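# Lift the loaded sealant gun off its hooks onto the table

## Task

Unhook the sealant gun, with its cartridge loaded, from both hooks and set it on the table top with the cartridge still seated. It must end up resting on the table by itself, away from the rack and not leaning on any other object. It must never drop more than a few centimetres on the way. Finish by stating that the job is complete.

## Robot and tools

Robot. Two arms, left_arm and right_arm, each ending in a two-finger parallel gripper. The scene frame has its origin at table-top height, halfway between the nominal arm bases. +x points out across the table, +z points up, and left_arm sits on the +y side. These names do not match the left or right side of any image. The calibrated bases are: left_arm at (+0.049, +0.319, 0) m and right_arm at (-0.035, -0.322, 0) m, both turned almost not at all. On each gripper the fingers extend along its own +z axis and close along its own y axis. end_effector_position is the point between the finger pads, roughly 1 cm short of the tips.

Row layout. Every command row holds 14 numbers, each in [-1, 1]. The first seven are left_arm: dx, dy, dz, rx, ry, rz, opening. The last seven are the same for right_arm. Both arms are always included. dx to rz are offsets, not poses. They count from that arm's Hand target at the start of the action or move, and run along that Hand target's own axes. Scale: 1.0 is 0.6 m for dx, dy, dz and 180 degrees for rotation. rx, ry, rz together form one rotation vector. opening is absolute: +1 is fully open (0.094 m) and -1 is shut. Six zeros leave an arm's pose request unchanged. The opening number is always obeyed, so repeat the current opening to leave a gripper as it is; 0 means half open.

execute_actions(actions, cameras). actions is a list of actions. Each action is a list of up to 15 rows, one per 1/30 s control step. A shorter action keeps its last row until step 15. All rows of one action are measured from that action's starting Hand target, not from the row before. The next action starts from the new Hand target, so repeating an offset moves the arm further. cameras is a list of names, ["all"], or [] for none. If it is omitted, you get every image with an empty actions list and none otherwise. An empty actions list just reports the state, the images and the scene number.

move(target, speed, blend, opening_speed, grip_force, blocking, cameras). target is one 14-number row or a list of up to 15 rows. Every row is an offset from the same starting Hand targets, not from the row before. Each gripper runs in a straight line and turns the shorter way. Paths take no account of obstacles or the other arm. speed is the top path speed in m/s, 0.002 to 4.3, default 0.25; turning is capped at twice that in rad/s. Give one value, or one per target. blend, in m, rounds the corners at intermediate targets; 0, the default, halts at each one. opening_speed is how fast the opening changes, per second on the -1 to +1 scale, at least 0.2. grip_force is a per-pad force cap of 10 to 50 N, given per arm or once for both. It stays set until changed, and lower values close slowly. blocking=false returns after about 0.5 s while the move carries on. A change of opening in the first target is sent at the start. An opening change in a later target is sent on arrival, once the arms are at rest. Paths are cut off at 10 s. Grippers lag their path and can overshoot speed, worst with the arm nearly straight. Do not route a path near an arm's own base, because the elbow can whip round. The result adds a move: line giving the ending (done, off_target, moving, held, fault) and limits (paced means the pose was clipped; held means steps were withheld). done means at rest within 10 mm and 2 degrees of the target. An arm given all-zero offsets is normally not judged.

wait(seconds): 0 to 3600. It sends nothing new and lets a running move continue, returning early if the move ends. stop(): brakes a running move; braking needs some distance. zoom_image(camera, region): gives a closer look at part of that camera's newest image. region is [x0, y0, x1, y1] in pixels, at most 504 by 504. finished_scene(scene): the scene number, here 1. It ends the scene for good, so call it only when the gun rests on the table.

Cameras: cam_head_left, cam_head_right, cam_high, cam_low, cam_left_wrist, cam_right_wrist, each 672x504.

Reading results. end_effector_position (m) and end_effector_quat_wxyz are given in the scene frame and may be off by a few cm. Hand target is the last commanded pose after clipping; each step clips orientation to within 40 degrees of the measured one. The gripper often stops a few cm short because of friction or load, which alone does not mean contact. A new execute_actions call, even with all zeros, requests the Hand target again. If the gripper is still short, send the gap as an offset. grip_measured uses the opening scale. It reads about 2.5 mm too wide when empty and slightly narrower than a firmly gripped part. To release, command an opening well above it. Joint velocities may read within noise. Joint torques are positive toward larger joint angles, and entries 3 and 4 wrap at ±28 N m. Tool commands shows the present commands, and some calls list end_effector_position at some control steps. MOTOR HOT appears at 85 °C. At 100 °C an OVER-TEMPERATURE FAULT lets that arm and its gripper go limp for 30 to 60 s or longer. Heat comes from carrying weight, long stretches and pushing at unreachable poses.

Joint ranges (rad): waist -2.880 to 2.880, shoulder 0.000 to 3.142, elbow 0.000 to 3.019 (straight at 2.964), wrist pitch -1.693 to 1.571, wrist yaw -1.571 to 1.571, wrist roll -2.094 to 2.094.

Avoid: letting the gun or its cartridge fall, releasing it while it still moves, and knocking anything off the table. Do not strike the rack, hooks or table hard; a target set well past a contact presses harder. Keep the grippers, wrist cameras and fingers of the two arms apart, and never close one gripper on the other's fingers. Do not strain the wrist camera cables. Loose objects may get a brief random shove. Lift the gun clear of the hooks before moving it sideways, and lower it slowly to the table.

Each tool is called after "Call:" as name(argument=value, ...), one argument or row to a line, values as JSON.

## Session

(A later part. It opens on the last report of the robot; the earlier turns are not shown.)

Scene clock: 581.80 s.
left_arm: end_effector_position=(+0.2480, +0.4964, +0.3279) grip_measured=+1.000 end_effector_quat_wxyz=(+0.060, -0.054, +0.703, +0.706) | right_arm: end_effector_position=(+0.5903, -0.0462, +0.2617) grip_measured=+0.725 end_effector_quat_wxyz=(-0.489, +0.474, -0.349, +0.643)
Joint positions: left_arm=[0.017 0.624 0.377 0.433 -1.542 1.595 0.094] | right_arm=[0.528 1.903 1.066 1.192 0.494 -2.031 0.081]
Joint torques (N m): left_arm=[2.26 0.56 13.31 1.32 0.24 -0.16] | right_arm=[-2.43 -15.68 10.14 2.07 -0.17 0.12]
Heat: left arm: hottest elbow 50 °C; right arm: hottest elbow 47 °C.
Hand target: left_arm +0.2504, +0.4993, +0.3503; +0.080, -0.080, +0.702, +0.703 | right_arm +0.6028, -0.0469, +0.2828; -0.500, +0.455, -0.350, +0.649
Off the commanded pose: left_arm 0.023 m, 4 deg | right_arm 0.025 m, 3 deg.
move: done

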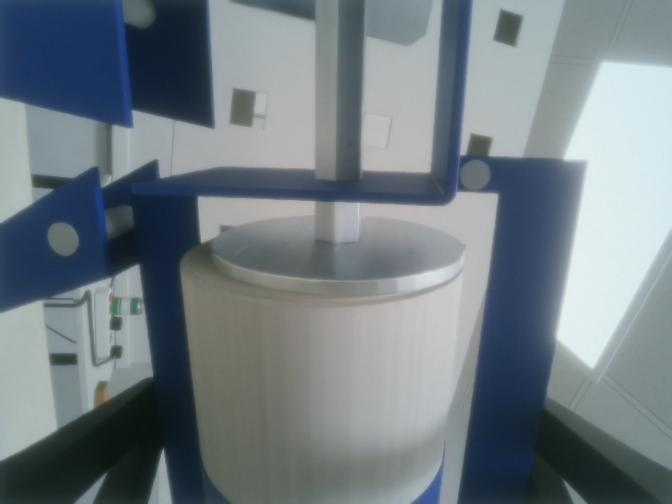

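Call:
move(
  target=[0,0,0,0,0,0,1,0,0,0,0,0,0,0.3],
  opening_speed=0.3,
  cameras=["cam_right_wrist","cam_high","cam_low"],
)

Call:
zoom_image(
  camera="cam_high",
  region=[300, 150, 480, 370],
)

Call:
zoom_image(
  camera="cam_low",
  region=[240, 180, 420, 310],
)

Scene clock: 588.53 s.
left_arm: end_effector_position=(+0.2480, +0.4964, +0.3279) grip_measured=+1.000 end_effector_quat_wxyz=(+0.060, -0.054, +0.703, +0.706) | right_arm: end_effector_position=(+0.5903, -0.0462, +0.2617) grip_measured=+0.694 end_effector_quat_wxyz=(-0.489, +0.474, -0.349, +0.643)
Joint positions: left_arm=[0.017 0.624 0.377 0.433 -1.542 1.595 0.094] | right_arm=[0.528 1.903 1.066 1.192 0.494 -2.031 0.08]
Joint torques (N m): left_arm=[2.2 0.56 13.31 1.31 0.24 -0.16] | right_arm=[-2.14 -15.97 10.14 2.02 -0.15 0.15]
Heat: left arm: hottest elbow 50 °C; right arm: hottest elbow 48 °C.
Hand target: left_arm +0.2504, +0.4993, +0.3503; +0.080, -0.080, +0.702, +0.703 | right_arm +0.6028, -0.0469, +0.2828; -0.500, +0.455, -0.350, +0.649
Off the commanded pose: left_arm 0.023 m, 4 deg | right_arm 0.025 m, 3 deg.
move: done
Images, in order (width x height): cam_high 672x504, cam_low 672x504, cam_right_wrist 672x504.

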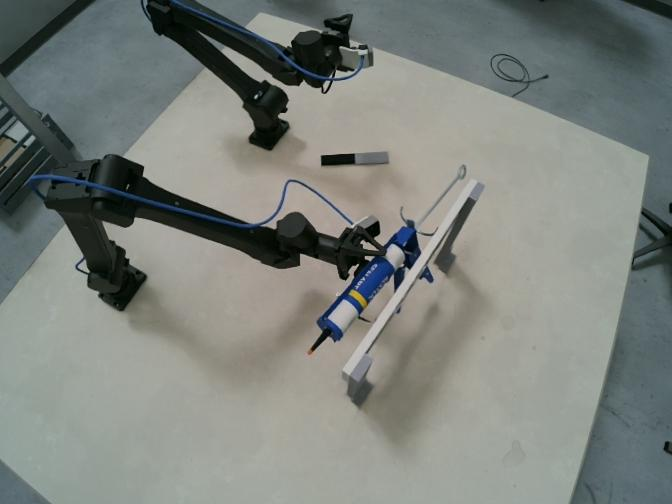

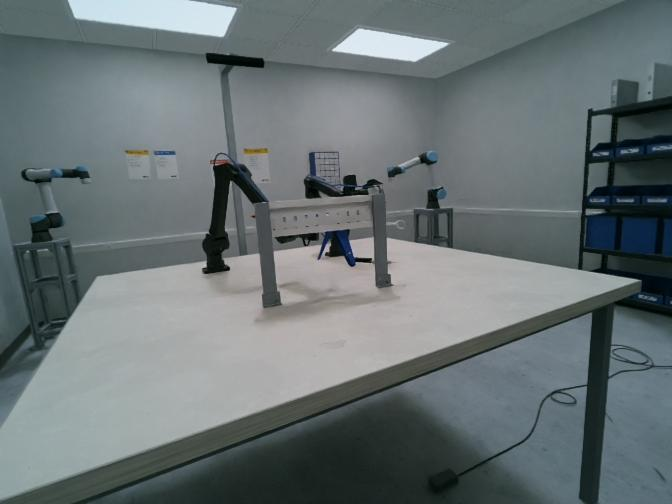

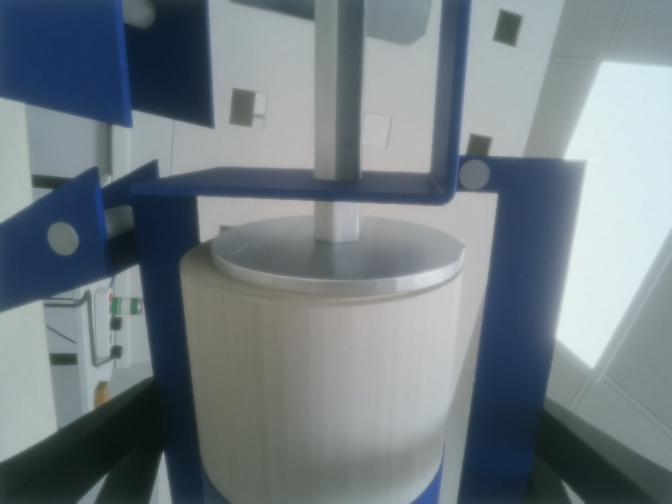

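Scaled by 2.291 from the camera's image (finer frame: 960x720).

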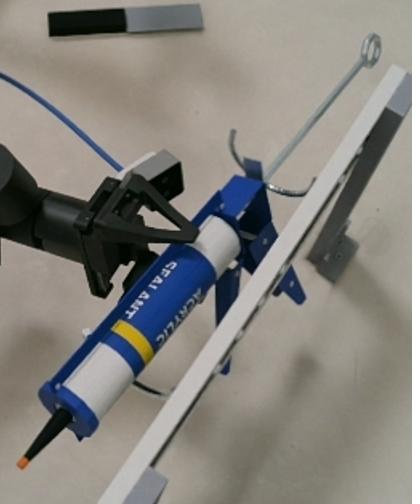

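Scaled by 2.800 from the camera's image (finer frame: 960x720).

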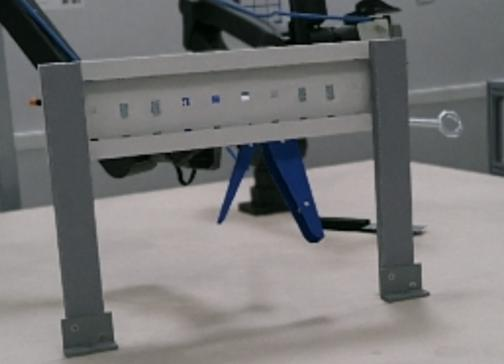

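Call:
execute_actions(
  actions=[],
  cameras=["cam_high","cam_low","cam_right_wrist"],
)

Scene clock: 611.90 s.
left_arm: end_effector_position=(+0.2480, +0.4964, +0.3279) grip_measured=+1.000 end_effector_quat_wxyz=(+0.060, -0.054, +0.703, +0.706) | right_arm: end_effector_position=(+0.5903, -0.0462, +0.2617) grip_measured=+0.694 end_effector_quat_wxyz=(-0.489, +0.474, -0.349, +0.643)
Joint positions: left_arm=[0.017 0.624 0.377 0.433 -1.542 1.595 0.094] | right_arm=[0.528 1.903 1.066 1.192 0.494 -2.031 0.08]
Joint velocities: within noise
Joint torques (N m): left_arm=[2.26 0.5 13.33 1.33 0.24 -0.16] | right_arm=[-2.26 -15.68 10.19 2.15 -0.19 0.13]
Heat: left arm: hottest elbow 50 °C; right arm: hottest elbow 48 °C.
Hand target: left_arm +0.2504, +0.4993, +0.3503; +0.080, -0.080, +0.702, +0.703 | right_arm +0.6028, -0.0469, +0.2828; -0.500, +0.455, -0.350, +0.649
Tool commands: left_gripper/opening=+1.0 right_gripper/opening=+0.3
Off the commanded pose: left_arm 0.023 m, 4 deg | right_arm 0.025 m, 3 deg.
Images, in order (width x height): cam_high 672x504, cam_low 672x504, cam_right_wrist 672x504.

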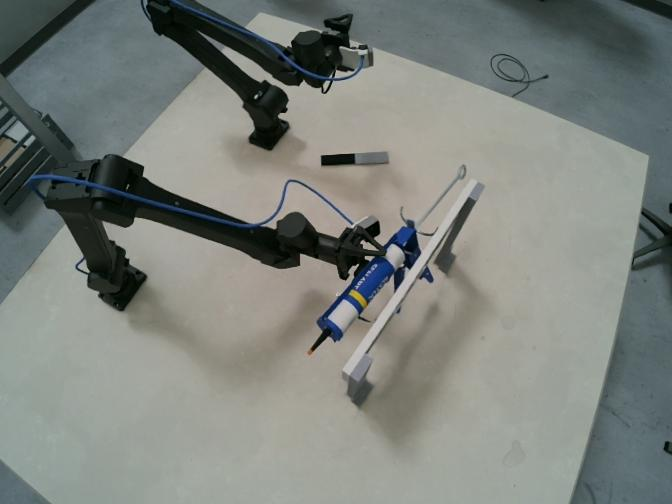

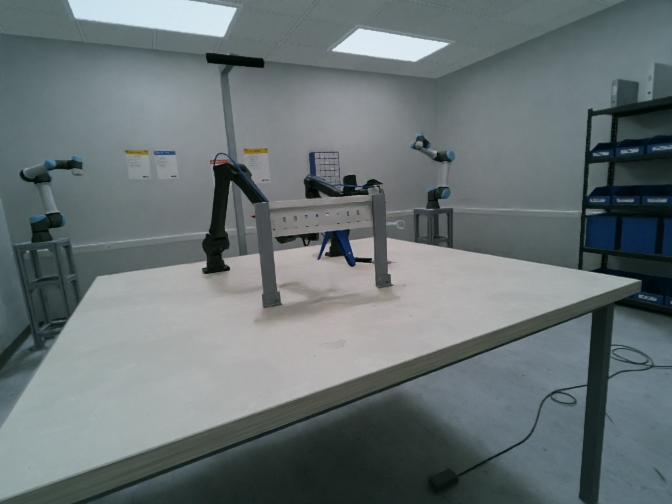

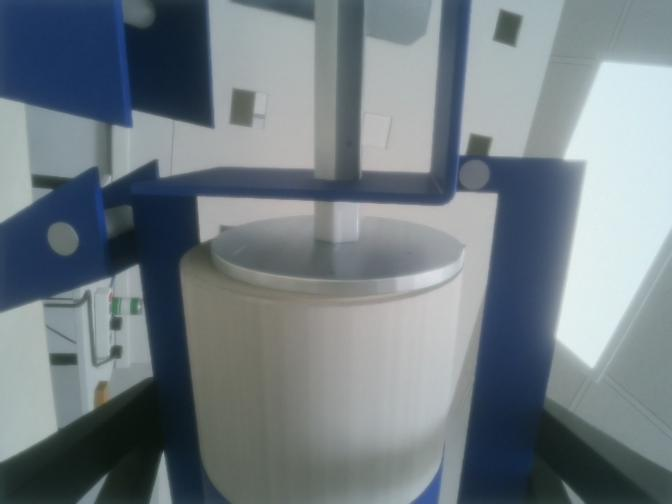

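Call:
move(
  target=[0,0,0,0,0,0,1,0.0120,-0.0455,0.0171,0,0,0,0.3],
  speed=0.05,
  cameras=["cam_right_wrist"],
)

Scene clock: 619.50 s.
left_arm: end_effector_position=(+0.2480, +0.4964, +0.3279) grip_measured=+1.000 end_effector_quat_wxyz=(+0.060, -0.054, +0.703, +0.706) | right_arm: end_effector_position=(+0.5919, -0.0455, +0.2625) grip_measured=+0.694 end_effector_quat_wxyz=(-0.483, +0.488, -0.357, +0.634)
Joint positions: left_arm=[0.017 0.624 0.377 0.433 -1.542 1.595 0.094] | right_arm=[0.528 1.879 1.066 1.124 0.495 -2.011 0.08]
Joint torques (N m): left_arm=[2.26 0.5 13.33 1.32 0.24 -0.16] | right_arm=[-1.96 -18.84 11.02 2.15 -0.15 -0.09]
Heat: left arm: hottest elbow 50 °C; right arm: hottest elbow 49 °C.
Hand target: left_arm +0.2504, +0.4993, +0.3503; +0.080, -0.080, +0.702, +0.703 | right_arm +0.6027, -0.0468, +0.3128; -0.500, +0.455, -0.350, +0.649
Off the commanded pose: left_arm 0.023 m, 4 deg | right_arm 0.051 m, 5 deg.
move: off_target (right_arm)

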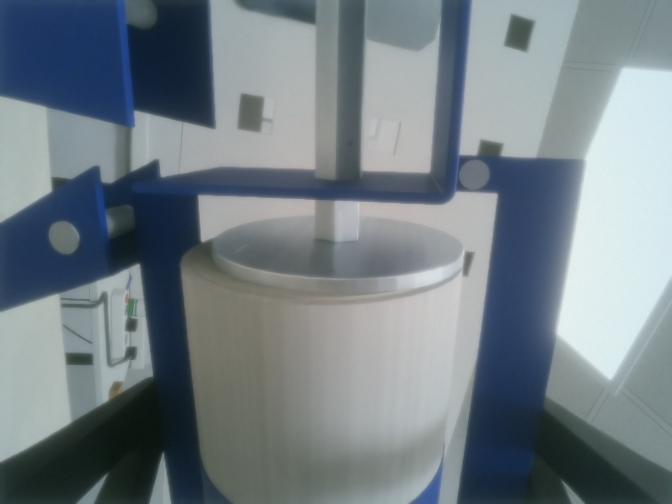

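Call:
move(
  target=[0,0,0,0,0,0,1,0.0080,-0.0303,0.0114,0,0,0,0.3],
  speed=0.04,
)

Call:
move(
  target=[0,0,0,0,0,0,1,0.0080,-0.0303,0.0114,0,0,0,0.3],
  speed=0.04,
  cameras=["cam_right_wrist","cam_high"],
)

Scene clock: 624.90 s.
left_arm: end_effector_position=(+0.2480, +0.4964, +0.3279) grip_measured=+1.000 end_effector_quat_wxyz=(+0.060, -0.054, +0.703, +0.706) | right_arm: end_effector_position=(+0.5928, -0.0454, +0.2637) grip_measured=+0.694 end_effector_quat_wxyz=(-0.479, +0.498, -0.364, +0.625)
Joint positions: left_arm=[0.017 0.624 0.377 0.433 -1.542 1.595 0.094] | right_arm=[0.528 1.859 1.066 1.069 0.498 -1.99 0.08]
Joint torques (N m): left_arm=[2.2 0.5 13.33 1.32 0.24 -0.16] | right_arm=[-2.2 -20.42 11.78 2.48 -0.17 -0.26]
Heat: left arm: hottest elbow 50 °C; right arm: hottest elbow 49 °C.
Hand target: left_arm +0.2504, +0.4993, +0.3503; +0.080, -0.080, +0.702, +0.703 | right_arm +0.6027, -0.0469, +0.3329; -0.500, +0.455, -0.350, +0.649
Off the commanded pose: left_arm 0.023 m, 4 deg | right_arm 0.070 m, 6 deg.
move: off_target (right_arm)

Scene clock: 625.80 s.
left_arm: end_effector_position=(+0.2480, +0.4964, +0.3279) grip_measured=+1.000 end_effector_quat_wxyz=(+0.060, -0.054, +0.703, +0.706) | right_arm: end_effector_position=(+0.5932, -0.0454, +0.2652) grip_measured=+0.693 end_effector_quat_wxyz=(-0.473, +0.509, -0.369, +0.618)
Joint positions: left_arm=[0.017 0.624 0.377 0.433 -1.542 1.595 0.094] | right_arm=[0.528 1.839 1.066 1.014 0.499 -1.977 0.08]
Joint torques (N m): left_arm=[2.26 0.44 13.31 1.32 0.24 -0.16] | right_arm=[-2.43 -21.36 12.64 2.99 -0.11 -0.42]
Heat: left arm: hottest elbow 50 °C; right arm: hottest elbow 49 °C.
Hand target: left_arm +0.2504, +0.4993, +0.3503; +0.080, -0.080, +0.702, +0.703 | right_arm +0.6027, -0.0468, +0.3529; -0.500, +0.454, -0.350, +0.649
Off the commanded pose: left_arm 0.023 m, 4 deg | right_arm 0.088 m, 8 deg.
move: off_target (right_arm)
Images, in order (width x height): cam_high 672x504, cam_right_wrist 672x504.

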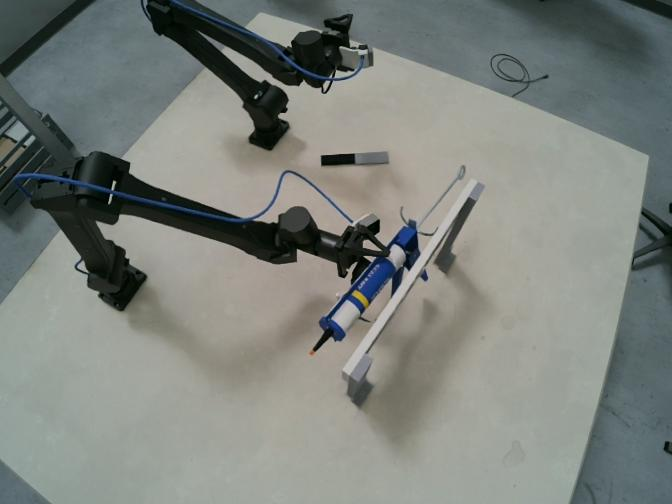

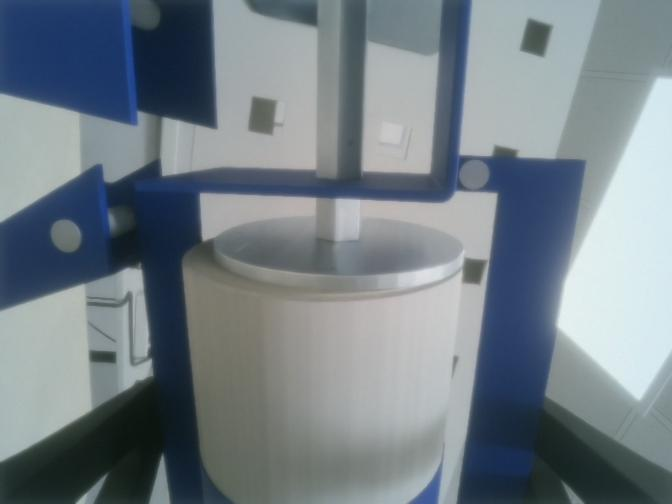

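Call:
move(
  target=[0,0,0,0,0,0,1,0.0080,-0.0303,0.0114,-0.06,0,0,0.3],
  speed=0.04,
)

Scene clock: 633.73 s.
left_arm: end_effector_position=(+0.2480, +0.4964, +0.3279) grip_measured=+1.000 end_effector_quat_wxyz=(+0.060, -0.054, +0.703, +0.706) | right_arm: end_effector_position=(+0.5923, -0.0505, +0.2702) grip_measured=+0.693 end_effector_quat_wxyz=(-0.418, +0.556, -0.427, +0.577)
Joint positions: left_arm=[0.017 0.624 0.377 0.433 -1.542 1.595 0.094] | right_arm=[0.539 1.733 1.096 0.658 0.576 -1.87 0.08]
Joint torques (N m): left_arm=[2.2 0.44 13.31 1.32 0.24 -0.16] | right_arm=[-1.49 -21.89 14.68 3.07 0.6 -0.48]
Heat: left arm: hottest elbow 50 °C; right arm: hottest elbow 50 °C.
Hand target: left_arm +0.2504, +0.4993, +0.3503; +0.080, -0.080, +0.702, +0.703 | right_arm +0.6028, -0.0469, +0.3728; -0.455, +0.500, -0.409, +0.614
Off the commanded pose: left_arm 0.023 m, 4 deg | right_arm 0.103 m, 9 deg.
move: off_target (right_arm)

Call:
wait(
  seconds=0,
  cameras=["cam_high","cam_low","cam_right_wrist","cam_head_right"],
)

Call:
zoom_image(
  camera="cam_high",
  region=[300, 150, 480, 370],
)

Call:
zoom_image(
  camera="cam_low",
  region=[240, 180, 420, 310],
)

Scene clock: 637.60 s.
left_arm: end_effector_position=(+0.2480, +0.4964, +0.3279) grip_measured=+1.000 end_effector_quat_wxyz=(+0.060, -0.054, +0.703, +0.706) | right_arm: end_effector_position=(+0.5923, -0.0505, +0.2702) grip_measured=+0.693 end_effector_quat_wxyz=(-0.419, +0.556, -0.427, +0.577)
Joint positions: left_arm=[0.017 0.624 0.377 0.433 -1.542 1.595 0.094] | right_arm=[0.539 1.733 1.096 0.658 0.576 -1.87 0.08]
Joint torques (N m): left_arm=[2.26 0.5 13.33 1.31 0.24 -0.16] | right_arm=[-1.55 -21.42 14.68 3.06 0.57 -0.49]
Heat: left arm: hottest elbow 50 °C; right arm: hottest elbow 50 °C.
Hand target: left_arm +0.2504, +0.4993, +0.3503; +0.080, -0.080, +0.702, +0.703 | right_arm +0.6028, -0.0469, +0.3728; -0.455, +0.500, -0.409, +0.613
Tool commands: left_gripper/opening=+1.0 right_gripper/opening=+0.3
Off the commanded pose: left_arm 0.023 m, 4 deg | right_arm 0.103 m, 9 deg.
Images, in order (width x height): cam_head_right 672x504, cam_high 672x504, cam_low 672x504, cam_right_wrist 672x504.

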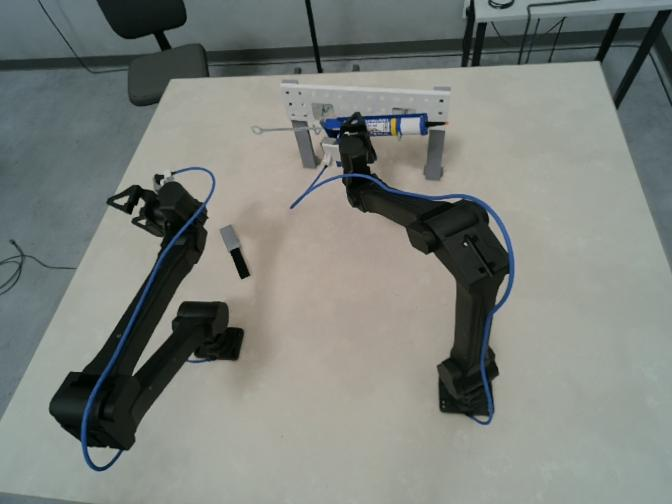

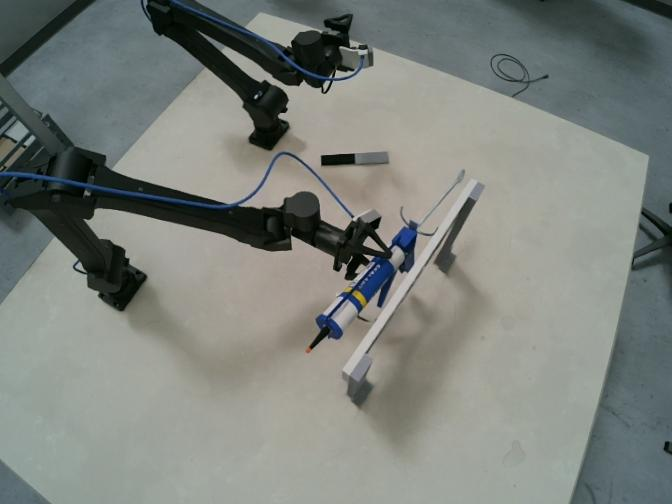

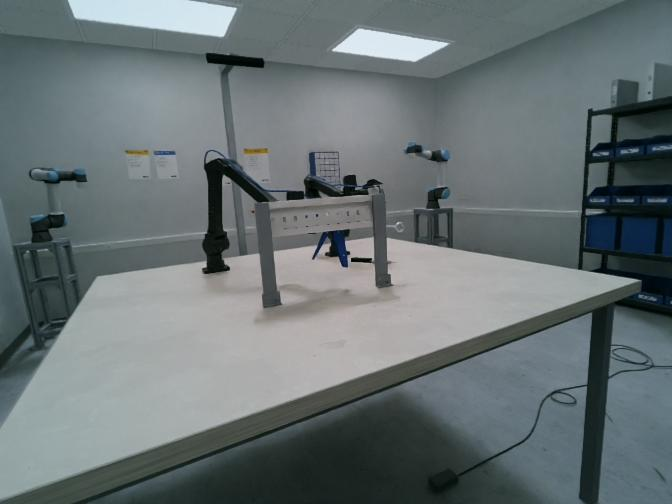

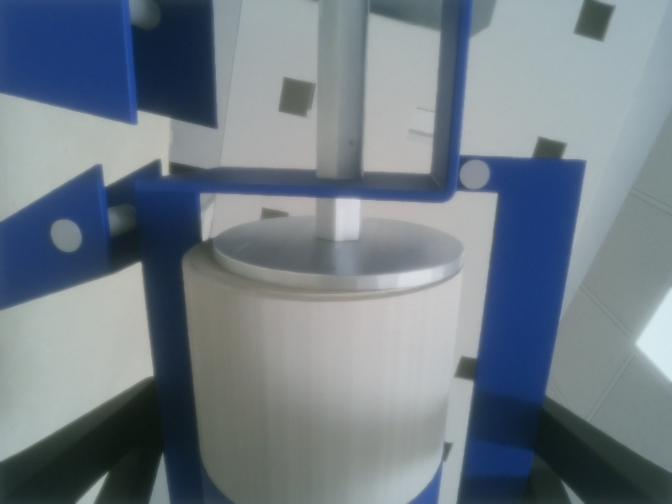

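Scaled by 2.291 from the camera's image (finer frame: 960x720).

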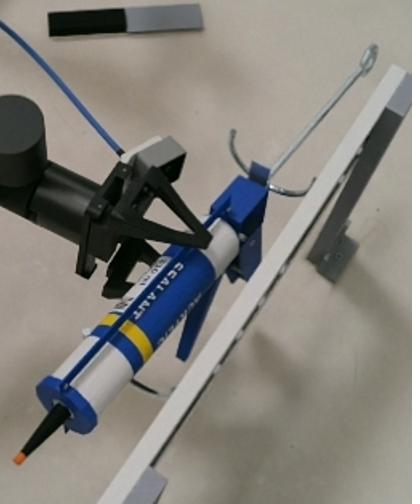

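Scaled by 2.800 from the camera's image (finer frame: 960x720).

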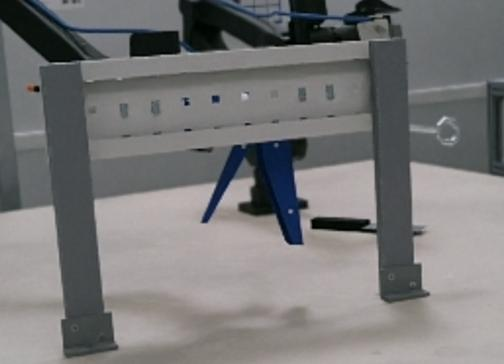

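Call:
move(
  target=[0,0,0,0,0,0,1,0.0080,-0.0319,0.0055,0,0,0,0.3],
  speed=0.04,
)

Call:
move(
  target=[0,0,0,0,0,0,1,0.0080,-0.0319,0.0055,0,0,0,0.3],
  speed=0.04,
  cameras=["cam_high","cam_right_wrist","cam_low"],
)

Scene clock: 646.07 s.
left_arm: end_effector_position=(+0.2480, +0.4964, +0.3279) grip_measured=+1.000 end_effector_quat_wxyz=(+0.060, -0.054, +0.703, +0.706) | right_arm: end_effector_position=(+0.5914, -0.0515, +0.2738) grip_measured=+0.693 end_effector_quat_wxyz=(-0.408, +0.565, -0.430, +0.574)
Joint positions: left_arm=[0.017 0.624 0.377 0.433 -1.542 1.595 0.094] | right_arm=[0.539 1.715 1.103 0.603 0.58 -1.867 0.08]
Joint torques (N m): left_arm=[2.26 0.5 13.31 1.32 0.24 -0.16] | right_arm=[-1.38 -21.89 15.54 3.21 0.53 -0.52]
Heat: left arm: hottest elbow 50 °C; right arm: hottest elbow 50 °C.
Hand target: left_arm +0.2504, +0.4993, +0.3503; +0.080, -0.080, +0.702, +0.703 | right_arm +0.6027, -0.0468, +0.3930; -0.455, +0.499, -0.409, +0.613
Off the commanded pose: left_arm 0.023 m, 4 deg | right_arm 0.120 m, 10 deg.
move: off_target (right_arm)

Scene clock: 647.10 s.
left_arm: end_effector_position=(+0.2480, +0.4964, +0.3279) grip_measured=+1.000 end_effector_quat_wxyz=(+0.060, -0.054, +0.703, +0.706) | right_arm: end_effector_position=(+0.5894, -0.0536, +0.2791) grip_measured=+0.693 end_effector_quat_wxyz=(-0.395, +0.575, -0.429, +0.573)
Joint positions: left_arm=[0.017 0.624 0.377 0.433 -1.542 1.595 0.094] | right_arm=[0.539 1.693 1.108 0.549 0.585 -1.878 0.08]
Joint torques (N m): left_arm=[2.2 0.44 13.31 1.32 0.24 -0.16] | right_arm=[-1.38 -23.3 16.61 3.73 0.33 -0.44]
Heat: left arm: hottest elbow 50 °C; right arm: hottest elbow 50 °C.
Hand target: left_arm +0.2504, +0.4993, +0.3503; +0.080, -0.080, +0.702, +0.703 | right_arm +0.6026, -0.0468, +0.4130; -0.455, +0.500, -0.409, +0.613
Off the commanded pose: left_arm 0.023 m, 4 deg | right_arm 0.135 m, 12 deg.
move: off_target (right_arm)
Images, in order (width x height): cam_high 672x504, cam_low 672x504, cam_right_wrist 672x504.

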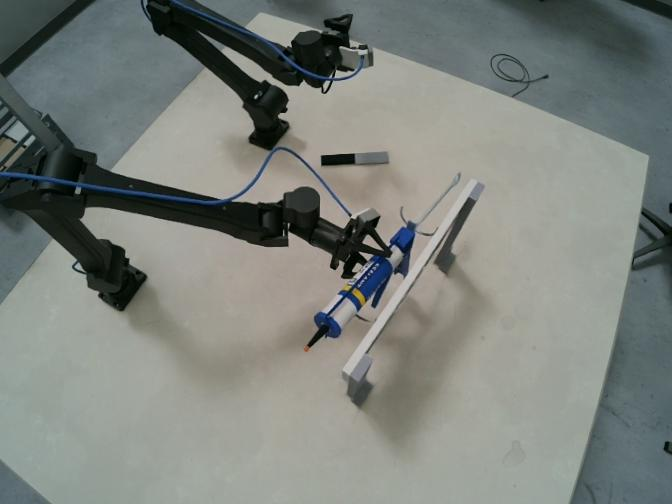

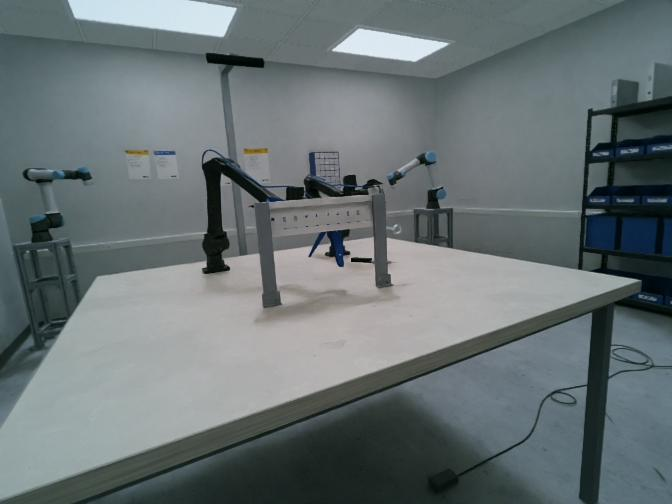

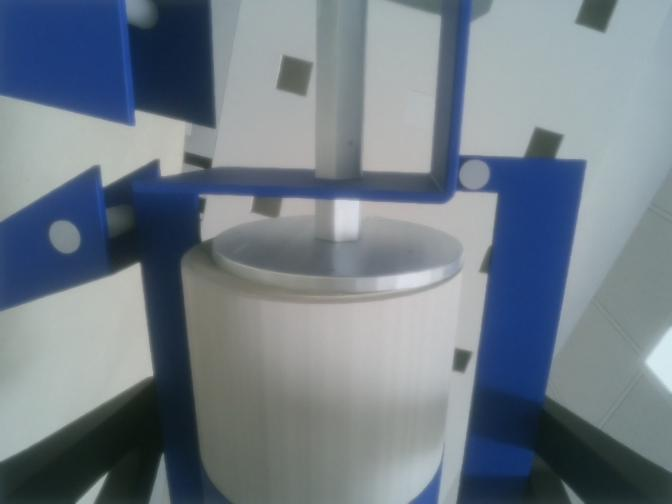

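Call:
move(
  target=[0,0,0,0,0,0,1,0.0080,-0.0319,0.0055,0,0,0,0.3],
  speed=0.04,
)

Call:
move(
  target=[0,0,0,0,0,0,1,0.0040,-0.0160,0.0028,0,0,0,0.3],
  speed=0.04,
  cameras=["cam_high","cam_right_wrist","cam_low","cam_head_right"],
)

Call:
zoom_image(
  camera="cam_high",
  region=[300, 150, 480, 370],
)

Scene clock: 652.37 s.
left_arm: end_effector_position=(+0.2480, +0.4964, +0.3279) grip_measured=+1.000 end_effector_quat_wxyz=(+0.060, -0.054, +0.703, +0.706) | right_arm: end_effector_position=(+0.5865, -0.0560, +0.2854) grip_measured=+0.693 end_effector_quat_wxyz=(-0.381, +0.587, -0.425, +0.574)
Joint positions: left_arm=[0.017 0.624 0.377 0.433 -1.542 1.595 0.094] | right_arm=[0.539 1.669 1.112 0.497 0.589 -1.895 0.08]
Joint torques (N m): left_arm=[2.2 0.5 13.31 1.33 0.24 -0.16] | right_arm=[-1.38 -23.06 17.84 3.75 0.16 -0.25]
Heat: left arm: hottest elbow 50 °C; right arm: hottest elbow 50 °C.
Hand target: left_arm +0.2504, +0.4993, +0.3503; +0.080, -0.080, +0.702, +0.703 | right_arm +0.6026, -0.0467, +0.4332; -0.455, +0.499, -0.409, +0.613
Off the commanded pose: left_arm 0.023 m, 4 deg | right_arm 0.149 m, 14 deg.
move: off_target (right_arm)

Scene clock: 653.40 s.
left_arm: end_effector_position=(+0.2480, +0.4964, +0.3279) grip_measured=+1.000 end_effector_quat_wxyz=(+0.060, -0.054, +0.703, +0.706) | right_arm: end_effector_position=(+0.5851, -0.0568, +0.2899) grip_measured=+0.693 end_effector_quat_wxyz=(-0.373, +0.594, -0.421, +0.576)
Joint positions: left_arm=[0.017 0.624 0.377 0.433 -1.542 1.595 0.094] | right_arm=[0.539 1.656 1.116 0.47 0.588 -1.911 0.08]
Joint torques (N m): left_arm=[2.32 0.5 13.33 1.31 0.24 -0.16] | right_arm=[-1.49 -22.65 18.51 4.12 0.11 -0.14]
Heat: left arm: hottest elbow 50 °C; right arm: hottest elbow 50 °C.
Hand target: left_arm +0.2504, +0.4993, +0.3503; +0.080, -0.080, +0.702, +0.703 | right_arm +0.6026, -0.0467, +0.4432; -0.455, +0.499, -0.409, +0.613
Off the commanded pose: left_arm 0.023 m, 4 deg | right_arm 0.155 m, 15 deg.
move: off_target (right_arm)
Images, in order (width x height): cam_head_right 672x504, cam_high 672x504, cam_low 672x504, cam_right_wrist 672x504.

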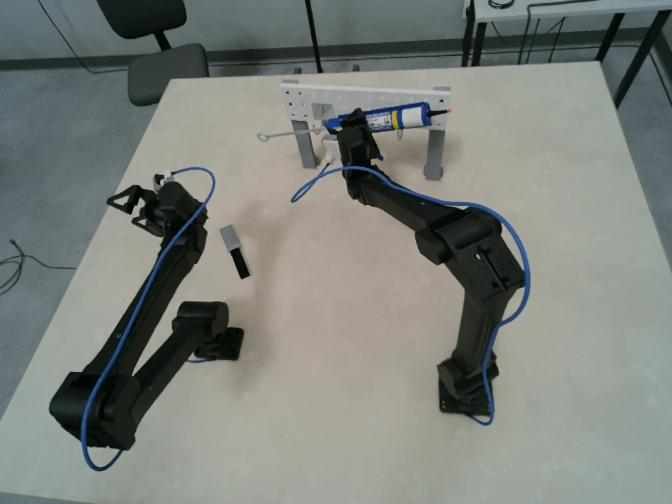

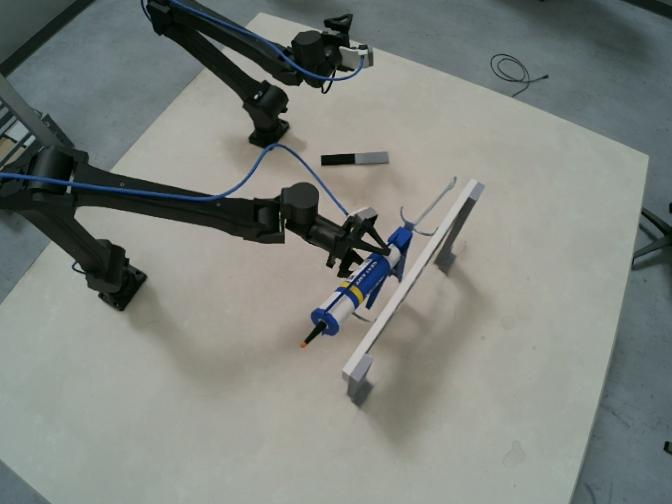

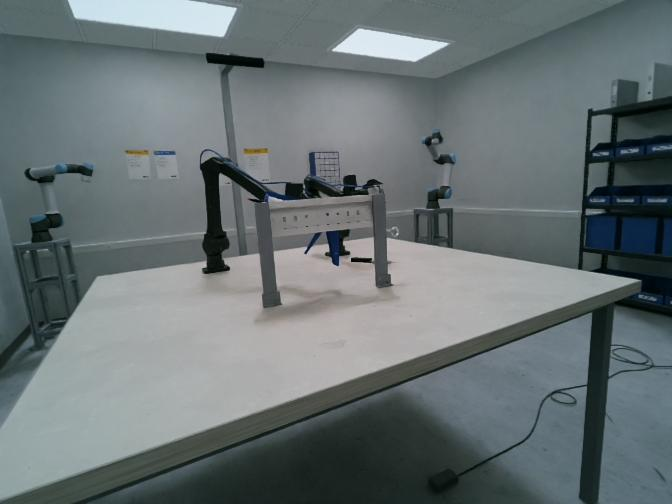

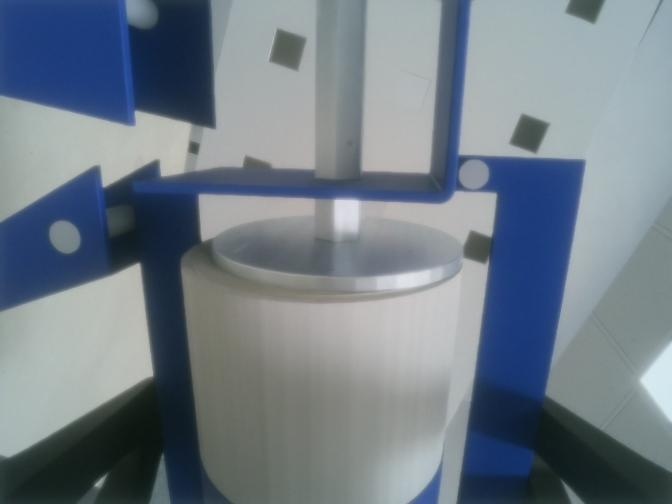

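Scaled by 2.291 from the camera's image (finer frame: 960x720).

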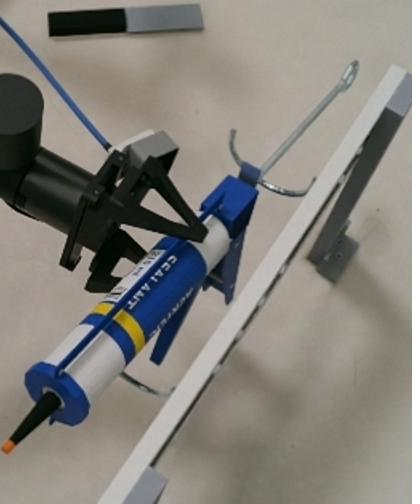

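Call:
move(
  target=[0,0,0,0,0,0,1,0.0080,-0.0319,0.0055,0,0,0.04,0.3],
  speed=0.04,
)

Call:
move(
  target=[0,0,0,0,0,0,1,0.0030,-0.0330,0.0055,0,0,0.0,0.3],
  speed=0.04,
  cameras=["cam_high","cam_right_wrist","cam_low","cam_head_right"],
)

Call:
zoom_image(
  camera="cam_high",
  region=[300, 150, 480, 370],
)

Scene clock: 670.57 s.
left_arm: end_effector_position=(+0.2480, +0.4964, +0.3279) grip_measured=+1.000 end_effector_quat_wxyz=(+0.060, -0.054, +0.703, +0.706) | right_arm: end_effector_position=(+0.5819, -0.0578, +0.2908) grip_measured=+0.693 end_effector_quat_wxyz=(-0.390, +0.586, -0.448, +0.551)
Joint positions: left_arm=[0.017 0.624 0.377 0.433 -1.542 1.595 0.094] | right_arm=[0.539 1.637 1.118 0.413 0.583 -1.815 0.08]
Joint torques (N m): left_arm=[2.26 0.5 13.31 1.32 0.24 -0.16] | right_arm=[-1.49 -23.59 19.58 4.46 0.15 0.19]
Heat: left arm: hottest elbow 51 °C; right arm: hottest elbow 59 °C.
Hand target: left_arm +0.2504, +0.4993, +0.3503; +0.080, -0.080, +0.702, +0.703 | right_arm +0.6026, -0.0468, +0.4630; -0.492, +0.473, -0.440, +0.584
Off the commanded pose: left_arm 0.023 m, 4 deg | right_arm 0.174 m, 18 deg.
move: off_target (right_arm)

Scene clock: 672.33 s.
left_arm: end_effector_position=(+0.2480, +0.4964, +0.3279) grip_measured=+1.000 end_effector_quat_wxyz=(+0.060, -0.054, +0.703, +0.706) | right_arm: end_effector_position=(+0.5811, -0.0583, +0.3255) grip_measured=+0.693 end_effector_quat_wxyz=(-0.399, +0.577, -0.449, +0.553)
Joint positions: left_arm=[0.017 0.624 0.377 0.433 -1.542 1.595 0.094] | right_arm=[0.539 1.596 1.156 0.356 0.583 -1.808 0.08]
Joint torques (N m): left_arm=[2.26 0.5 13.33 1.31 0.24 -0.16] | right_arm=[-0.79 -20.78 20.44 4.51 0.3 0.13]
Heat: left arm: hottest elbow 51 °C; right arm: hottest elbow 59 °C.
Hand target: left_arm +0.2504, +0.4993, +0.3503; +0.080, -0.080, +0.702, +0.703 | right_arm +0.6026, -0.0461, +0.4832; -0.492, +0.473, -0.440, +0.584
Off the commanded pose: left_arm 0.023 m, 4 deg | right_arm 0.160 m, 17 deg.
move: off_target (right_arm)
Images, in order (width x height): cam_head_right 672x504, cam_high 672x504, cam_low 672x504, cam_right_wrist 672x504.

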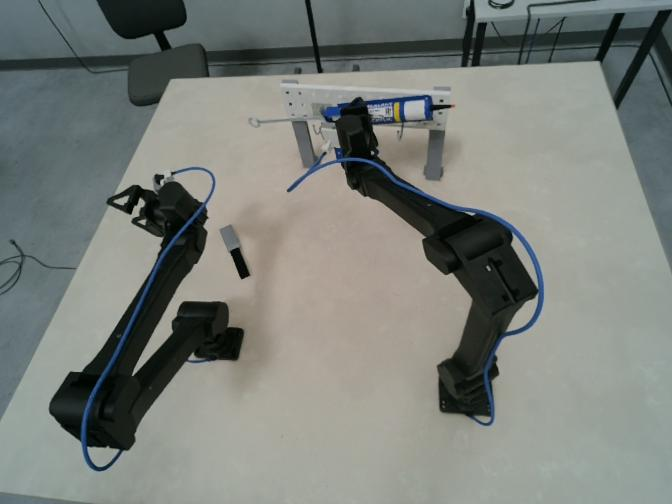

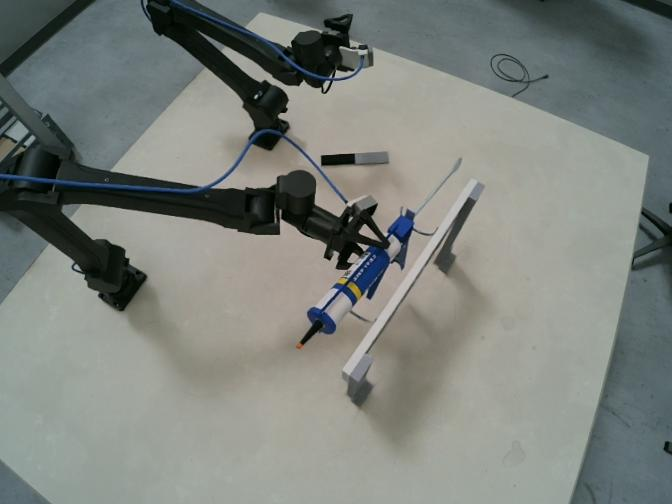

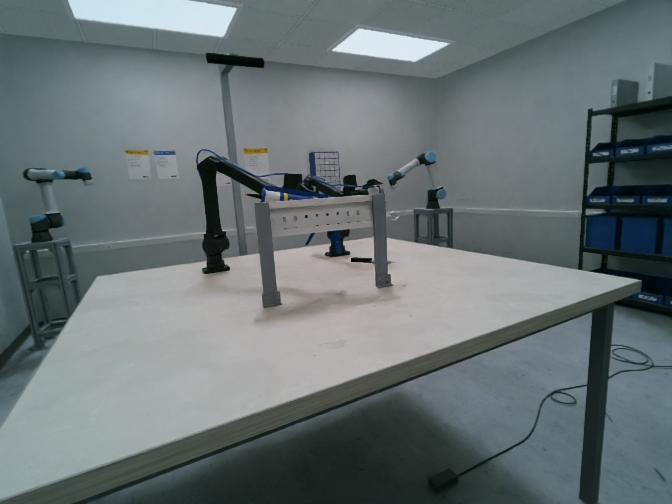

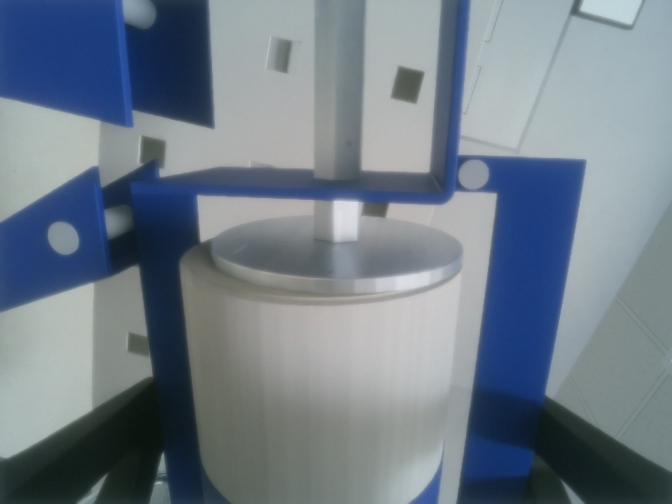

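Scaled by 2.291 from the camera's image (finer frame: 960x720).

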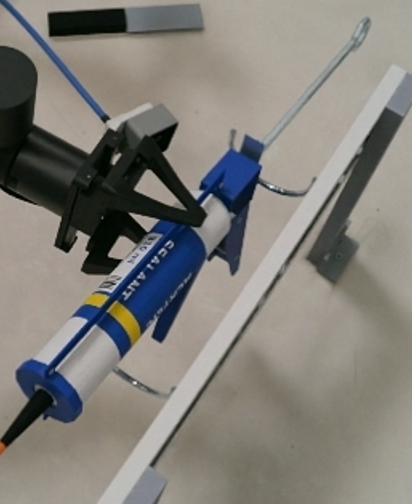

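Call:
move(
  target=[0,0,0,0,0,0,1,0.0030,-0.0330,0.0055,0,0,0.03,0.3],
  speed=0.04,
)

Call:
move(
  target=[0,0,0,0,0,0,1,0.0030,-0.0330,0.0055,0,0,0.0,0.3],
  speed=0.04,
  cameras=["cam_high","cam_right_wrist","cam_low","cam_head_right"],
)

Call:
zoom_image(
  camera="cam_high",
  region=[300, 150, 480, 370],
)

Call:
zoom_image(
  camera="cam_head_right",
  region=[230, 60, 480, 220],
)

Scene clock: 684.40 s.
left_arm: end_effector_position=(+0.2480, +0.4964, +0.3279) grip_measured=+1.000 end_effector_quat_wxyz=(+0.060, -0.054, +0.703, +0.706) | right_arm: end_effector_position=(+0.5851, -0.0558, +0.3339) grip_measured=+0.693 end_effector_quat_wxyz=(-0.419, +0.561, -0.476, +0.532)
Joint positions: left_arm=[0.017 0.624 0.377 0.433 -1.542 1.595 0.094] | right_arm=[0.539 1.596 1.188 0.308 0.583 -1.717 0.08]
Joint torques (N m): left_arm=[2.26 0.44 13.33 1.32 0.24 -0.16] | right_arm=[-1.32 -22.12 20.74 4.59 0.3 0.18]
Heat: left arm: hottest elbow 51 °C; right arm: hottest elbow 65 °C.
Hand target: left_arm +0.2504, +0.4993, +0.3503; +0.080, -0.080, +0.702, +0.703 | right_arm +0.6026, -0.0455, +0.5034; -0.519, +0.452, -0.461, +0.560
Off the commanded pose: left_arm 0.023 m, 4 deg | right_arm 0.171 m, 17 deg.
move: off_target (right_arm)

Scene clock: 686.20 s.
left_arm: end_effector_position=(+0.2480, +0.4964, +0.3279) grip_measured=+1.000 end_effector_quat_wxyz=(+0.060, -0.054, +0.703, +0.706) | right_arm: end_effector_position=(+0.5865, -0.0550, +0.3573) grip_measured=+0.693 end_effector_quat_wxyz=(-0.421, +0.559, -0.476, +0.533)
Joint positions: left_arm=[0.017 0.624 0.377 0.433 -1.542 1.595 0.094] | right_arm=[0.539 1.578 1.228 0.257 0.583 -1.715 0.08]
Joint torques (N m): left_arm=[2.26 0.56 13.33 1.29 0.24 -0.16] | right_arm=[-1.14 -20.84 21.14 4.46 0.27 0.15]
Heat: left arm: hottest elbow 51 °C; right arm: hottest elbow 65 °C.
Hand target: left_arm +0.2504, +0.4993, +0.3503; +0.080, -0.080, +0.702, +0.703 | right_arm +0.6024, -0.0468, +0.5236; -0.519, +0.452, -0.461, +0.560
Off the commanded pose: left_arm 0.023 m, 4 deg | right_arm 0.167 m, 17 deg.
move: off_target (right_arm)
Images, in order (width x height): cam_head_right 672x504, cam_high 672x504, cam_low 672x504, cam_right_wrist 672x504.

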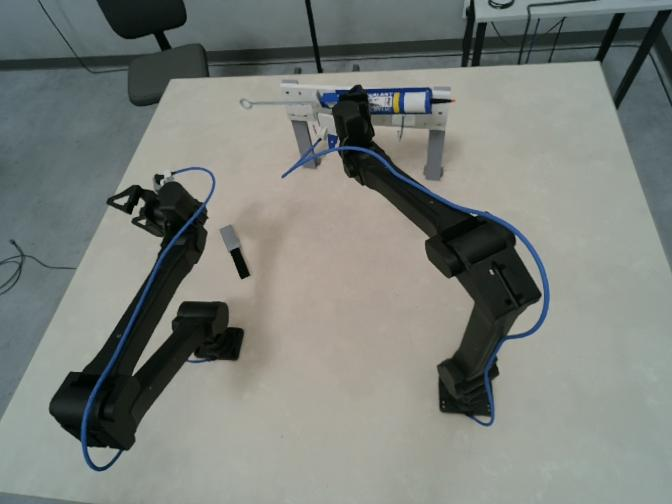

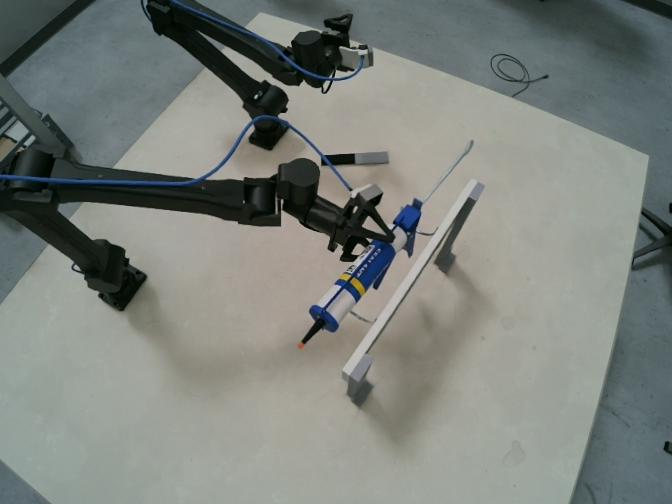

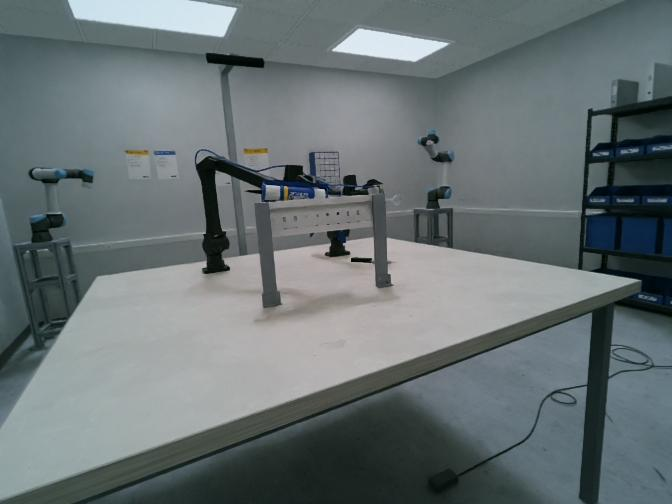

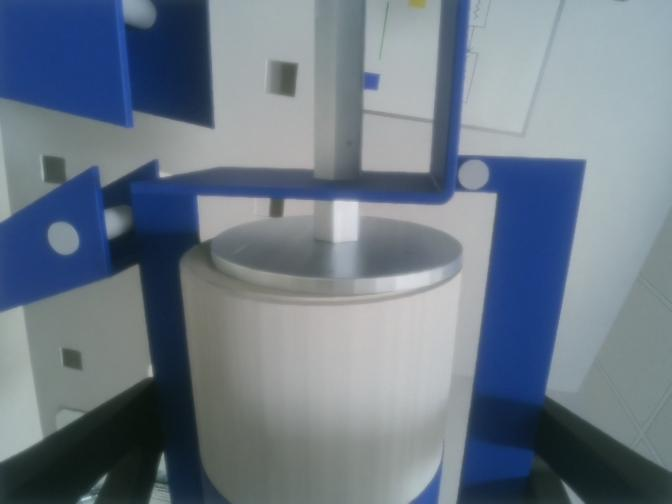

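Scaled by 2.291 from the camera's image (finer frame: 960x720).

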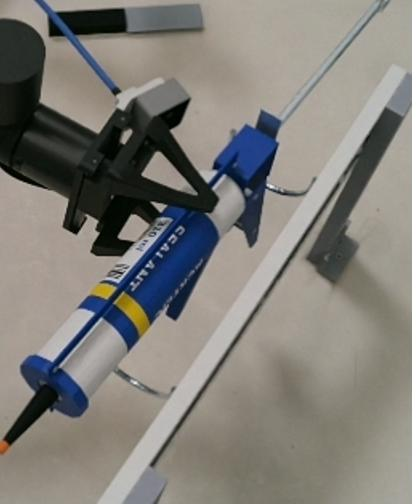

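Scaled by 2.016 from the camera's image (finer frame: 960x720).

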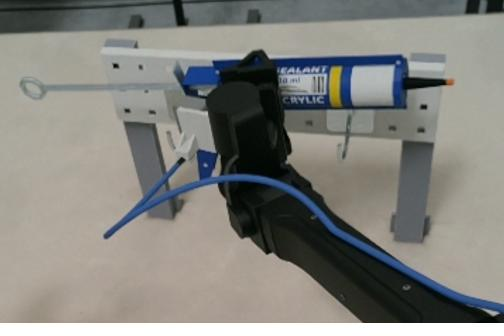

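Call:
move(
  target=[0,0,0,0,0,0,1,0.0047,0,-0.1013,0,0,0,0.3],
  speed=0.08,
  cameras=["cam_high","cam_head_right"],
)

Scene clock: 697.27 s.
left_arm: end_effector_position=(+0.2480, +0.4964, +0.3279) grip_measured=+1.000 end_effector_quat_wxyz=(+0.060, -0.054, +0.703, +0.706) | right_arm: end_effector_position=(+0.5568, -0.0430, +0.3774) grip_measured=+0.693 end_effector_quat_wxyz=(-0.429, +0.547, -0.476, +0.539)
Joint positions: left_arm=[0.017 0.624 0.377 0.433 -1.542 1.595 0.094] | right_arm=[0.592 1.521 1.199 0.257 0.642 -1.715 0.08]
Joint torques (N m): left_arm=[2.2 0.5 13.33 1.31 0.24 -0.16] | right_arm=[-0.97 -22.42 15.12 5.97 0.26 0]
Heat: left arm: hottest elbow 51 °C; right arm: hottest elbow 69 °C.
Hand target: left_arm +0.2504, +0.4993, +0.3503; +0.080, -0.080, +0.702, +0.703 | right_arm +0.5425, -0.0467, +0.5135; -0.519, +0.452, -0.461, +0.560
Off the commanded pose: left_arm 0.023 m, 4 deg | right_arm 0.137 m, 15 deg.
move: off_target (right_arm)
Images, in order (width x height): cam_head_right 672x504, cam_high 672x504.

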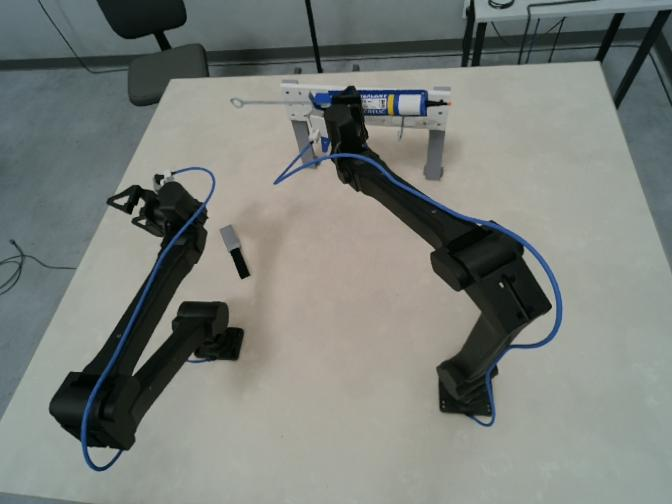

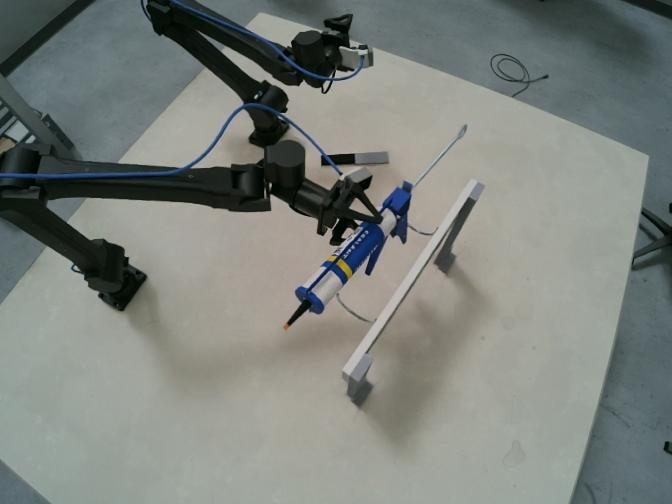

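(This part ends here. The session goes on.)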